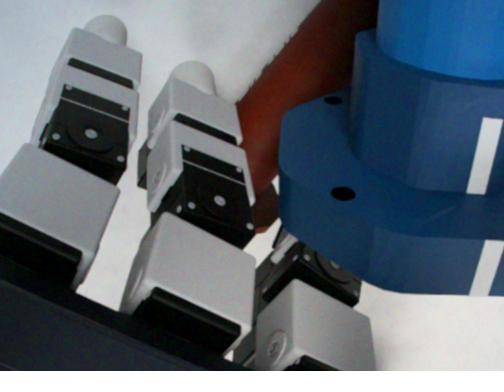

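Call:
move(
  arm4={"target":[0.161,0.006,0.836,0,0.8377,0.5461,0],"speed":0.1},
  cameras=[],
)

Call:
move(
  arm4={"joints":{"hand_index_abd":-0.15,"hand_middle_abd":0.15,"hand_current_limit":0.75}},
  cameras=["arm4_cam_wrist"],
)

Scene clock: 2234.10 s.
Joint torques (N m): arm1=[0.85 -7 6.46 0.46 0.11 0.14] | arm2=[0.09 -16.79 -1.47 -2.63 0.77 0.11] | arm3=[-1.32 -19.66 1.91 -2.13 0.31 0.25] | arm4=[0.44 -18.2 6.67 1.16 0.03 -0.11]
Motor temperatures (°C): arm1=[36 30 36 29 32 30] | arm2=[30 38 37 32 32 30] | arm3=[29 46 34 31 29 29] | arm4=[33 41 49 28 28 29]
Heat: arm1: hottest joint1_rad 36 °C; arm2: hottest joint2_rad 38 °C; arm3: hottest joint2_rad 46 °C; arm4: hottest joint3_rad 49 °C.
move: arm4 off_target
Joint velocities: within noise
arm1, arm2, arm3: as last shown
arm4.joint_positions: joint1_rad=-0.186 joint2_rad=+2.061 joint3_rad=+1.667 joint4_rad=-1.147 joint5_rad=+0.003 joint6_rad=+1.850 hand_index_mcp=+0.751 hand_index_abd=+0.216 hand_index_pip=+0.575 hand_index_dip=+0.697 hand_middle_mcp=+0.750 hand_middle_abd=-0.219 hand_middle_pip=+0.577 hand_middle_dip=+0.695 hand_ring_mcp=+0.752 hand_ring_abd=-0.217 hand_ring_pip=+0.577 hand_ring_dip=+0.696 hand_thumb_cmc=-0.569 hand_thumb_axl=+0.677 hand_thumb_mcp=+0.222 hand_thumb_ipl=+0.168 hand_current_limit=+0.400 hand_speed=-0.600
arm4.joint_status: not commanded
arm4.hand_state: goal,goal,goal,goal,goal,goal,goal,goal,goal,goal,goal,goal,goal,goal,goal,goal
arm4.index_mcp_current_ma: -8
arm4.index_abd_current_ma: -8
arm4.index_pip_current_ma: -2
arm4.index_dip_current_ma: 1
arm4.middle_mcp_current_ma: -11
arm4.middle_abd_current_ma: 1
arm4.middle_pip_current_ma: 3
arm4.middle_dip_current_ma: -1
arm4.ring_mcp_current_ma: -6
arm4.ring_abd_current_ma: 5
arm4.ring_pip_current_ma: 1
arm4.ring_dip_current_ma: 0
arm4.thumb_cmc_current_ma: 1
arm4.thumb_axl_current_ma: -2
arm4.thumb_mcp_current_ma: -12
arm4.thumb_ipl_current_ma: -1
arm4.hand_goal_index_mcp: 0.754
arm4.hand_goal_index_abd: 0.220
arm4.hand_goal_index_pip: 0.576
arm4.hand_goal_index_dip: 0.696
arm4.hand_goal_middle_mcp: 0.754
arm4.hand_goal_middle_abd: -0.220
arm4.hand_goal_middle_pip: 0.576
arm4.hand_goal_middle_dip: 0.696
arm4.hand_goal_ring_mcp: 0.754
arm4.hand_goal_ring_abd: -0.220
arm4.hand_goal_ring_pip: 0.576
arm4.hand_goal_ring_dip: 0.696
arm4.hand_goal_thumb_cmc: -0.570
arm4.hand_goal_thumb_axl: 0.678
arm4.hand_goal_thumb_mcp: 0.226
arm4.hand_goal_thumb_ipl: 0.168
arm4.hand: x=+0.1572 y=+0.0095 z=+0.8601 quat_wxyz=(-0.012, +0.838, +0.545, +0.012) (m; scene frame)
arm4.hand_target: x=+0.1608 y=+0.0052 z=+0.8367 quat_wxyz=(+0.000, +0.838, +0.546, +0.000) (m; scene frame)
arm4.hand_status: off_target (0.025 m and 2.0 deg from the pose sent, 0.030 m and 1.6 deg at the start)
pictures: none
No camera images: "cameras" was empty.

Scene clock: 2234.83 s.
Joint torques (N m): arm1=[1.08 -7.24 6.49 0.44 0.12 0.16] | arm2=[0.21 -16.97 -1.37 -2.59 0.77 0.1] | arm3=[-1.38 -19.66 1.91 -2.14 0.31 0.25] | arm4=[0.5 -18.2 6.68 1.06 0.03 -0.1]
Motor temperatures (°C): arm1=[36 30 36 29 32 30] | arm2=[30 38 37 32 32 30] | arm3=[29 46 34 31 29 29] | arm4=[33 41 49 28 28 29]
Heat: arm1: hottest joint1_rad 36 °C; arm2: hottest joint2_rad 38 °C; arm3: hottest joint2_rad 46 °C; arm4: hottest joint3_rad 49 °C.
move: arm4 off_target
Joint velocities: within noise
arm1, arm2, arm3: as last shown
arm4.joint_positions: joint1_rad=-0.186 joint2_rad=+2.061 joint3_rad=+1.667 joint4_rad=-1.146 joint5_rad=+0.003 joint6_rad=+1.850 hand_index_mcp=+0.751 hand_index_abd=+0.126 hand_index_pip=+0.575 hand_index_dip=+0.697 hand_middle_mcp=+0.751 hand_middle_abd=-0.135 hand_middle_pip=+0.577 hand_middle_dip=+0.695 hand_ring_mcp=+0.752 hand_ring_abd=-0.218 hand_ring_pip=+0.577 hand_ring_dip=+0.696 hand_thumb_cmc=-0.569 hand_thumb_axl=+0.677 hand_thumb_mcp=+0.222 hand_thumb_ipl=+0.168 hand_current_limit=+0.750 hand_speed=-0.600
arm4.joint_status: hand_index_abd off_target (ended at +0.126, target -0.150); hand_middle_abd off_target (ended at -0.135, target +0.150); the others done
arm4.hand_state: goal,blocked,goal,goal,goal,blocked,goal,goal,goal,goal,goal,goal,goal,goal,goal,goal
arm4.index_mcp_current_ma: -8
arm4.index_abd_current_ma: 481
arm4.index_pip_current_ma: -2
arm4.index_dip_current_ma: 1
arm4.middle_mcp_current_ma: -9
arm4.middle_abd_current_ma: -481
arm4.middle_pip_current_ma: 3
arm4.middle_dip_current_ma: -1
arm4.ring_mcp_current_ma: -6
arm4.ring_abd_current_ma: 5
arm4.ring_pip_current_ma: 1
arm4.ring_dip_current_ma: 0
arm4.thumb_cmc_current_ma: 1
arm4.thumb_axl_current_ma: -2
arm4.thumb_mcp_current_ma: -12
arm4.thumb_ipl_current_ma: -1
arm4.hand_goal_index_mcp: 0.754
arm4.hand_goal_index_abd: -0.150
arm4.hand_goal_index_pip: 0.576
arm4.hand_goal_index_dip: 0.696
arm4.hand_goal_middle_mcp: 0.754
arm4.hand_goal_middle_abd: 0.150
arm4.hand_goal_middle_pip: 0.576
arm4.hand_goal_middle_dip: 0.696
arm4.hand_goal_ring_mcp: 0.754
arm4.hand_goal_ring_abd: -0.220
arm4.hand_goal_ring_pip: 0.576
arm4.hand_goal_ring_dip: 0.696
arm4.hand_goal_thumb_cmc: -0.570
arm4.hand_goal_thumb_axl: 0.678
arm4.hand_goal_thumb_mcp: 0.226
arm4.hand_goal_thumb_ipl: 0.168
arm4.hand: x=+0.1572 y=+0.0099 z=+0.8601 quat_wxyz=(-0.013, +0.838, +0.545, +0.013) (m; scene frame)
arm4.hand_target: x=+0.1608 y=+0.0053 z=+0.8367 quat_wxyz=(+0.000, +0.838, +0.546, +0.000) (m; scene frame)
arm4.hand_status: not commanded
pictures: arm4_cam_wrist

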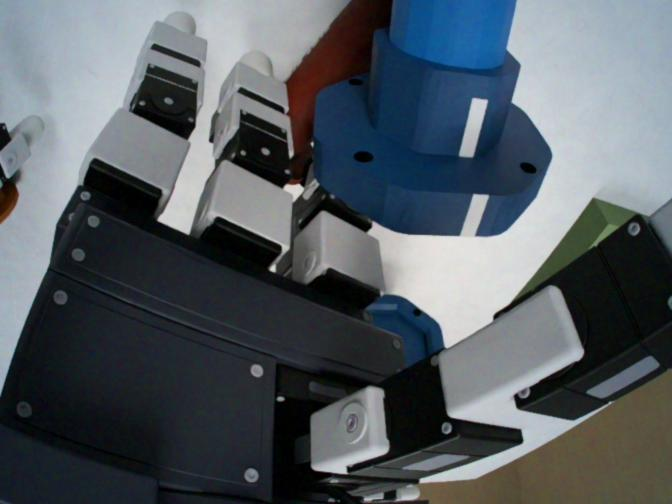

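Call:
move(
  arm4={"joints":{"hand_index_abd":0.15,"hand_middle_abd":-0.16}},
  cameras=[],
)

Call:
move(
  arm4={"target":[0.176,-0.004,0.838,0,0.8377,0.5461,0],"speed":0.1},
  cameras=[],
)

Call:
move(
  arm4={"joints":{"hand_index_abd":-0.15,"hand_middle_abd":0.15,"hand_current_limit":0.75}},
  cameras=["arm4_cam_wrist"],
)

Scene clock: 2269.63 s.
Joint torques (N m): arm1=[0.67 -7.36 6.52 0.42 0.11 0.15] | arm2=[-0.03 -16.91 -1.39 -2.54 0.76 0.11] | arm3=[-1.38 -19.6 1.92 -2.14 0.31 0.25] | arm4=[0.44 -18.26 6.67 1.09 0.03 -0.1]
Motor temperatures (°C): arm1=[36 30 36 29 32 30] | arm2=[30 38 37 32 33 30] | arm3=[29 46 34 31 29 29] | arm4=[33 40 48 28 28 29]
Heat: arm1: hottest joint1_rad 36 °C; arm2: hottest joint2_rad 38 °C; arm3: hottest joint2_rad 46 °C; arm4: hottest joint3_rad 48 °C.
move: arm4 done
Joint velocities: within noise
arm1, arm2, arm3: as last shown
arm4.joint_positions: joint1_rad=-0.186 joint2_rad=+2.062 joint3_rad=+1.667 joint4_rad=-1.146 joint5_rad=+0.003 joint6_rad=+1.850 hand_index_mcp=+0.751 hand_index_abd=+0.152 hand_index_pip=+0.575 hand_index_dip=+0.697 hand_middle_mcp=+0.751 hand_middle_abd=-0.161 hand_middle_pip=+0.577 hand_middle_dip=+0.695 hand_ring_mcp=+0.752 hand_ring_abd=-0.218 hand_ring_pip=+0.577 hand_ring_dip=+0.696 hand_thumb_cmc=-0.569 hand_thumb_axl=+0.677 hand_thumb_mcp=+0.222 hand_thumb_ipl=+0.168 hand_current_limit=+0.750 hand_speed=-0.600
arm4.joint_status: all done
arm4.hand_state: goal,goal,goal,goal,goal,goal,goal,goal,goal,goal,goal,goal,goal,goal,goal,goal
arm4.index_mcp_current_ma: -8
arm4.index_abd_current_ma: 4
arm4.index_pip_current_ma: -2
arm4.index_dip_current_ma: 1
arm4.middle_mcp_current_ma: -9
arm4.middle_abd_current_ma: -2
arm4.middle_pip_current_ma: 3
arm4.middle_dip_current_ma: -1
arm4.ring_mcp_current_ma: -6
arm4.ring_abd_current_ma: 5
arm4.ring_pip_current_ma: 1
arm4.ring_dip_current_ma: 0
arm4.thumb_cmc_current_ma: 1
arm4.thumb_axl_current_ma: -2
arm4.thumb_mcp_current_ma: -12
arm4.thumb_ipl_current_ma: -1
arm4.hand_goal_index_mcp: 0.754
arm4.hand_goal_index_abd: 0.150
arm4.hand_goal_index_pip: 0.576
arm4.hand_goal_index_dip: 0.696
arm4.hand_goal_middle_mcp: 0.754
arm4.hand_goal_middle_abd: -0.160
arm4.hand_goal_middle_pip: 0.576
arm4.hand_goal_middle_dip: 0.696
arm4.hand_goal_ring_mcp: 0.754
arm4.hand_goal_ring_abd: -0.220
arm4.hand_goal_ring_pip: 0.576
arm4.hand_goal_ring_dip: 0.696
arm4.hand_goal_thumb_cmc: -0.570
arm4.hand_goal_thumb_axl: 0.678
arm4.hand_goal_thumb_mcp: 0.226
arm4.hand_goal_thumb_ipl: 0.168
arm4.hand: x=+0.1572 y=+0.0098 z=+0.8599 quat_wxyz=(-0.013, +0.838, +0.545, +0.013) (m; scene frame)
arm4.hand_target: x=+0.1608 y=+0.0053 z=+0.8365 quat_wxyz=(+0.000, +0.838, +0.546, +0.000) (m; scene frame)
arm4.hand_status: not commanded
pictures: none
No camera images: "cameras" was empty.

Scene clock: 2270.67 s.
Joint torques (N m): arm1=[0.73 -7.12 6.54 0.43 0.1 0.14] | arm2=[-0.15 -16.79 -1.44 -2.56 0.76 0.11] | arm3=[-1.38 -19.6 1.91 -2.15 0.31 0.24] | arm4=[0.26 -19.55 6.26 0.92 0.12 -0.16]
Motor temperatures (°C): arm1=[36 30 36 29 32 30] | arm2=[30 38 37 32 33 30] | arm3=[29 46 34 31 29 29] | arm4=[33 40 48 28 28 29]
Heat: arm1: hottest joint1_rad 36 °C; arm2: hottest joint2_rad 38 °C; arm3: hottest joint2_rad 46 °C; arm4: hottest joint3_rad 48 °C.
move: arm4 off_target
Joint velocities: within noise
arm1, arm2, arm3: as last shown
arm4.joint_positions: joint1_rad=-0.212 joint2_rad=+2.062 joint3_rad=+1.644 joint4_rad=-1.134 joint5_rad=+0.002 joint6_rad=+1.825 hand_index_mcp=+0.754 hand_index_abd=+0.155 hand_index_pip=+0.575 hand_index_dip=+0.697 hand_middle_mcp=+0.758 hand_middle_abd=-0.169 hand_middle_pip=+0.577 hand_middle_dip=+0.695 hand_ring_mcp=+0.752 hand_ring_abd=-0.218 hand_ring_pip=+0.577 hand_ring_dip=+0.696 hand_thumb_cmc=-0.569 hand_thumb_axl=+0.677 hand_thumb_mcp=+0.222 hand_thumb_ipl=+0.168 hand_current_limit=+0.750 hand_speed=-0.600
arm4.joint_status: not commanded
arm4.hand_state: goal,goal,goal,goal,goal,goal,goal,goal,goal,goal,goal,goal,goal,goal,goal,goal
arm4.index_mcp_current_ma: 1
arm4.index_abd_current_ma: 10
arm4.index_pip_current_ma: -2
arm4.index_dip_current_ma: 1
arm4.middle_mcp_current_ma: 9
arm4.middle_abd_current_ma: -22
arm4.middle_pip_current_ma: 3
arm4.middle_dip_current_ma: -1
arm4.ring_mcp_current_ma: -6
arm4.ring_abd_current_ma: 5
arm4.ring_pip_current_ma: 1
arm4.ring_dip_current_ma: 0
arm4.thumb_cmc_current_ma: 1
arm4.thumb_axl_current_ma: -2
arm4.thumb_mcp_current_ma: -12
arm4.thumb_ipl_current_ma: -1
arm4.hand_goal_index_mcp: 0.754
arm4.hand_goal_index_abd: 0.150
arm4.hand_goal_index_pip: 0.576
arm4.hand_goal_index_dip: 0.696
arm4.hand_goal_middle_mcp: 0.754
arm4.hand_goal_middle_abd: -0.160
arm4.hand_goal_middle_pip: 0.576
arm4.hand_goal_middle_dip: 0.696
arm4.hand_goal_ring_mcp: 0.754
arm4.hand_goal_ring_abd: -0.220
arm4.hand_goal_ring_pip: 0.576
arm4.hand_goal_ring_dip: 0.696
arm4.hand_goal_thumb_cmc: -0.570
arm4.hand_goal_thumb_axl: 0.678
arm4.hand_goal_thumb_mcp: 0.226
arm4.hand_goal_thumb_ipl: 0.168
arm4.hand: x=+0.1712 y=+0.0011 z=+0.8520 quat_wxyz=(-0.009, +0.839, +0.545, +0.008) (m; scene frame)
arm4.hand_target: x=+0.1758 y=-0.0043 z=+0.8381 quat_wxyz=(+0.000, +0.838, +0.546, +0.000) (m; scene frame)
arm4.hand_status: off_target (0.016 m and 1.4 deg from the pose sent, 0.032 m and 2.1 deg at the start)
pictures: none
No camera images: "cameras" was empty.

Scene clock: 2271.13 s.
Joint torques (N m): arm1=[0.91 -7.41 6.49 0.43 0.11 0.13] | arm2=[0.15 -16.79 -1.44 -2.56 0.74 0.1] | arm3=[-1.44 -19.72 1.91 -2.13 0.31 0.25] | arm4=[0.44 -19.6 6.27 0.92 0.12 -0.13]
Motor temperatures (°C): arm1=[36 30 36 29 32 30] | arm2=[30 38 37 32 33 30] | arm3=[29 46 34 31 29 29] | arm4=[33 40 48 28 28 29]
Heat: arm1: hottest joint1_rad 36 °C; arm2: hottest joint2_rad 38 °C; arm3: hottest joint2_rad 46 °C; arm4: hottest joint3_rad 48 °C.
move: arm4 off_target
Joint velocities: arm1=[within noise] | arm2=[within noise] | arm3=[within noise] | arm4=[-0.044 -0.015 -0.017 0.007 -0.022 -0.022]
arm1, arm2, arm3: as last shown
arm4.joint_positions: joint1_rad=-0.212 joint2_rad=+2.062 joint3_rad=+1.644 joint4_rad=-1.134 joint5_rad=+0.002 joint6_rad=+1.825 hand_index_mcp=+0.754 hand_index_abd=+0.144 hand_index_pip=+0.575 hand_index_dip=+0.697 hand_middle_mcp=+0.758 hand_middle_abd=-0.164 hand_middle_pip=+0.577 hand_middle_dip=+0.695 hand_ring_mcp=+0.752 hand_ring_abd=-0.218 hand_ring_pip=+0.577 hand_ring_dip=+0.696 hand_thumb_cmc=-0.569 hand_thumb_axl=+0.677 hand_thumb_mcp=+0.222 hand_thumb_ipl=+0.168 hand_current_limit=+0.750 hand_speed=-0.600
arm4.joint_status: hand_index_abd off_target (ended at +0.144, target -0.150); hand_middle_abd off_target (ended at -0.164, target +0.150); the others done
arm4.hand_state: goal,blocked,goal,goal,goal,blocked,goal,goal,goal,goal,goal,goal,goal,goal,goal,goal
arm4.index_mcp_current_ma: 1
arm4.index_abd_current_ma: 481
arm4.index_pip_current_ma: -2
arm4.index_dip_current_ma: 1
arm4.middle_mcp_current_ma: 9
arm4.middle_abd_current_ma: -481
arm4.middle_pip_current_ma: 3
arm4.middle_dip_current_ma: -1
arm4.ring_mcp_current_ma: -6
arm4.ring_abd_current_ma: 5
arm4.ring_pip_current_ma: 1
arm4.ring_dip_current_ma: 0
arm4.thumb_cmc_current_ma: 1
arm4.thumb_axl_current_ma: -2
arm4.thumb_mcp_current_ma: -12
arm4.thumb_ipl_current_ma: -1
arm4.hand_goal_index_mcp: 0.754
arm4.hand_goal_index_abd: -0.150
arm4.hand_goal_index_pip: 0.576
arm4.hand_goal_index_dip: 0.696
arm4.hand_goal_middle_mcp: 0.754
arm4.hand_goal_middle_abd: 0.150
arm4.hand_goal_middle_pip: 0.576
arm4.hand_goal_middle_dip: 0.696
arm4.hand_goal_ring_mcp: 0.754
arm4.hand_goal_ring_abd: -0.220
arm4.hand_goal_ring_pip: 0.576
arm4.hand_goal_ring_dip: 0.696
arm4.hand_goal_thumb_cmc: -0.570
arm4.hand_goal_thumb_axl: 0.678
arm4.hand_goal_thumb_mcp: 0.226
arm4.hand_goal_thumb_ipl: 0.168
arm4.hand: x=+0.1712 y=+0.0011 z=+0.8520 quat_wxyz=(-0.009, +0.839, +0.545, +0.008) (m; scene frame)
arm4.hand_target: x=+0.1758 y=-0.0043 z=+0.8381 quat_wxyz=(+0.000, +0.838, +0.546, +0.000) (m; scene frame)
arm4.hand_status: not commanded
pictures: arm4_cam_wrist

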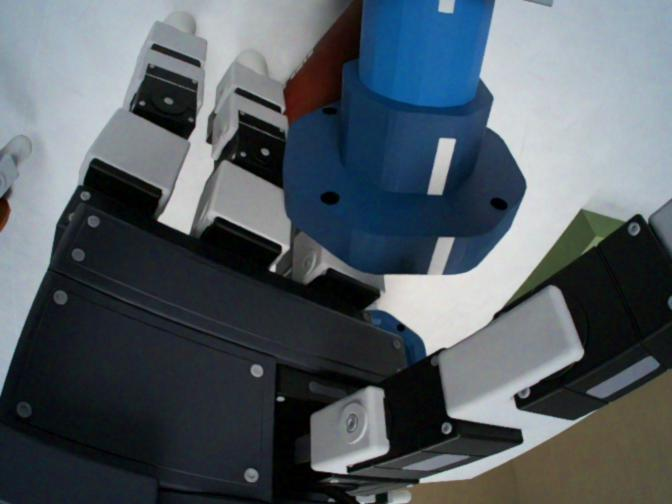

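Call:
move(
  arm4={"joints":{"hand_index_abd":0.18,"hand_middle_abd":-0.2}},
  cameras=[],
)

Call:
move(
  arm4={"target":[0.167,0.004,0.874,0,0.8377,0.5461,0],"speed":0.1},
  cameras=["arm4_cam_wrist"],
)

Scene clock: 2292.73 s.
Joint torques (N m): arm1=[0.73 -7.12 6.53 0.47 0.11 0.12] | arm2=[0.15 -16.73 -1.42 -2.59 0.76 0.13] | arm3=[-1.26 -19.72 1.92 -2.17 0.31 0.25] | arm4=[0.38 -19.6 6.34 0.9 0.12 -0.12]
Motor temperatures (°C): arm1=[36 30 36 29 32 30] | arm2=[30 38 37 32 33 30] | arm3=[28 46 34 31 29 29] | arm4=[32 40 46 28 28 29]
Heat: arm1: hottest joint1_rad 36 °C; arm2: hottest joint2_rad 38 °C; arm3: hottest joint2_rad 46 °C; arm4: hottest joint3_rad 46 °C.
move: arm4 done
Joint velocities: within noise
arm1, arm2, arm3: as last shown
arm4.joint_positions: joint1_rad=-0.212 joint2_rad=+2.062 joint3_rad=+1.643 joint4_rad=-1.134 joint5_rad=+0.002 joint6_rad=+1.823 hand_index_mcp=+0.754 hand_index_abd=+0.179 hand_index_pip=+0.575 hand_index_dip=+0.697 hand_middle_mcp=+0.756 hand_middle_abd=-0.205 hand_middle_pip=+0.577 hand_middle_dip=+0.695 hand_ring_mcp=+0.752 hand_ring_abd=-0.218 hand_ring_pip=+0.577 hand_ring_dip=+0.696 hand_thumb_cmc=-0.569 hand_thumb_axl=+0.677 hand_thumb_mcp=+0.222 hand_thumb_ipl=+0.168 hand_current_limit=+0.750 hand_speed=-0.600
arm4.joint_status: all done
arm4.hand_state: goal,goal,goal,goal,goal,goal,goal,goal,goal,goal,goal,goal,goal,goal,goal,goal
arm4.index_mcp_current_ma: 1
arm4.index_abd_current_ma: -1
arm4.index_pip_current_ma: -2
arm4.index_dip_current_ma: 1
arm4.middle_mcp_current_ma: 5
arm4.middle_abd_current_ma: -11
arm4.middle_pip_current_ma: 3
arm4.middle_dip_current_ma: -1
arm4.ring_mcp_current_ma: -6
arm4.ring_abd_current_ma: 5
arm4.ring_pip_current_ma: 1
arm4.ring_dip_current_ma: 0
arm4.thumb_cmc_current_ma: 1
arm4.thumb_axl_current_ma: -2
arm4.thumb_mcp_current_ma: -12
arm4.thumb_ipl_current_ma: -1
arm4.hand_goal_index_mcp: 0.754
arm4.hand_goal_index_abd: 0.180
arm4.hand_goal_index_pip: 0.576
arm4.hand_goal_index_dip: 0.696
arm4.hand_goal_middle_mcp: 0.754
arm4.hand_goal_middle_abd: -0.200
arm4.hand_goal_middle_pip: 0.576
arm4.hand_goal_middle_dip: 0.696
arm4.hand_goal_ring_mcp: 0.754
arm4.hand_goal_ring_abd: -0.220
arm4.hand_goal_ring_pip: 0.576
arm4.hand_goal_ring_dip: 0.696
arm4.hand_goal_thumb_cmc: -0.570
arm4.hand_goal_thumb_axl: 0.678
arm4.hand_goal_thumb_mcp: 0.226
arm4.hand_goal_thumb_ipl: 0.168
arm4.hand: x=+0.1713 y=+0.0010 z=+0.8516 quat_wxyz=(-0.009, +0.838, +0.546, +0.008) (m; scene frame)
arm4.hand_target: x=+0.1757 y=-0.0043 z=+0.8381 quat_wxyz=(+0.000, +0.838, +0.546, +0.000) (m; scene frame)
arm4.hand_status: not commanded
pictures: none
No camera images: "cameras" was empty.

Scene clock: 2293.87 s.
Joint torques (N m): arm1=[0.67 -7.18 6.5 0.46 0.12 0.13] | arm2=[0.03 -16.85 -1.43 -2.59 0.76 0.09] | arm3=[-1.38 -19.6 1.91 -2.14 0.31 0.24] | arm4=[1.32 -21.36 10.09 0.16 0.2 0.08]
Motor temperatures (°C): arm1=[36 30 36 29 32 30] | arm2=[30 38 37 32 33 30] | arm3=[28 46 34 31 29 29] | arm4=[32 40 47 28 28 29]
Heat: arm1: hottest joint1_rad 36 °C; arm2: hottest joint2_rad 38 °C; arm3: hottest joint2_rad 46 °C; arm4: hottest joint3_rad 47 °C.
move: arm4 off_target
Joint velocities: within noise
arm1, arm2, arm3: as last shown
arm4.joint_positions: joint1_rad=-0.208 joint2_rad=+2.062 joint3_rad=+1.656 joint4_rad=-1.205 joint5_rad=+0.000 joint6_rad=+1.823 hand_index_mcp=+0.754 hand_index_abd=+0.181 hand_index_pip=+0.575 hand_index_dip=+0.697 hand_middle_mcp=+0.759 hand_middle_abd=-0.202 hand_middle_pip=+0.577 hand_middle_dip=+0.695 hand_ring_mcp=+0.752 hand_ring_abd=-0.218 hand_ring_pip=+0.577 hand_ring_dip=+0.696 hand_thumb_cmc=-0.570 hand_thumb_axl=+0.677 hand_thumb_mcp=+0.222 hand_thumb_ipl=+0.168 hand_current_limit=+0.750 hand_speed=-0.600
arm4.joint_status: not commanded
arm4.hand_state: goal,goal,goal,goal,goal,goal,goal,goal,goal,goal,goal,goal,goal,goal,goal,goal
arm4.index_mcp_current_ma: 1
arm4.index_abd_current_ma: 2
arm4.index_pip_current_ma: -2
arm4.index_dip_current_ma: 1
arm4.middle_mcp_current_ma: 14
arm4.middle_abd_current_ma: -4
arm4.middle_pip_current_ma: 3
arm4.middle_dip_current_ma: -1
arm4.ring_mcp_current_ma: -6
arm4.ring_abd_current_ma: 5
arm4.ring_pip_current_ma: 1
arm4.ring_dip_current_ma: 0
arm4.thumb_cmc_current_ma: 1
arm4.thumb_axl_current_ma: -2
arm4.thumb_mcp_current_ma: -12
arm4.thumb_ipl_current_ma: -1
arm4.hand_goal_index_mcp: 0.754
arm4.hand_goal_index_abd: 0.180
arm4.hand_goal_index_pip: 0.576
arm4.hand_goal_index_dip: 0.696
arm4.hand_goal_middle_mcp: 0.754
arm4.hand_goal_middle_abd: -0.200
arm4.hand_goal_middle_pip: 0.576
arm4.hand_goal_middle_dip: 0.696
arm4.hand_goal_ring_mcp: 0.754
arm4.hand_goal_ring_abd: -0.220
arm4.hand_goal_ring_pip: 0.576
arm4.hand_goal_ring_dip: 0.696
arm4.hand_goal_thumb_cmc: -0.570
arm4.hand_goal_thumb_axl: 0.678
arm4.hand_goal_thumb_mcp: 0.226
arm4.hand_goal_thumb_ipl: 0.168
arm4.hand: x=+0.1669 y=-0.0104 z=+0.8588 quat_wxyz=(+0.012, +0.837, +0.547, -0.012) (m; scene frame)
arm4.hand_target: x=+0.1668 y=+0.0034 z=+0.8740 quat_wxyz=(+0.000, +0.838, +0.546, +0.000) (m; scene frame)
arm4.hand_status: off_target (0.021 m and 2.0 deg from the pose sent, 0.023 m and 1.4 deg at the start)
pictures: arm4_cam_wrist

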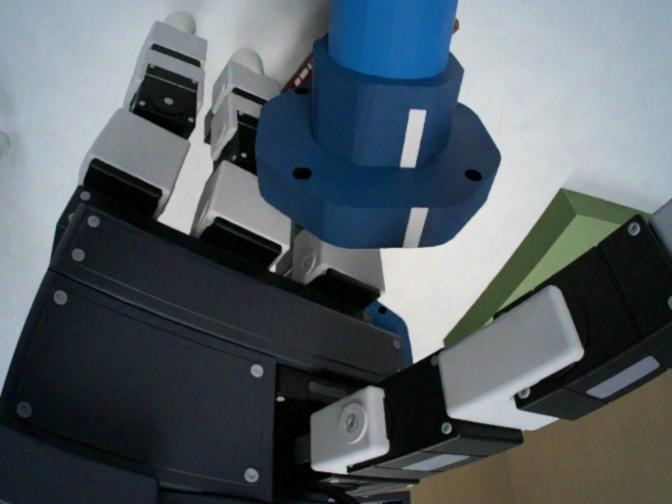

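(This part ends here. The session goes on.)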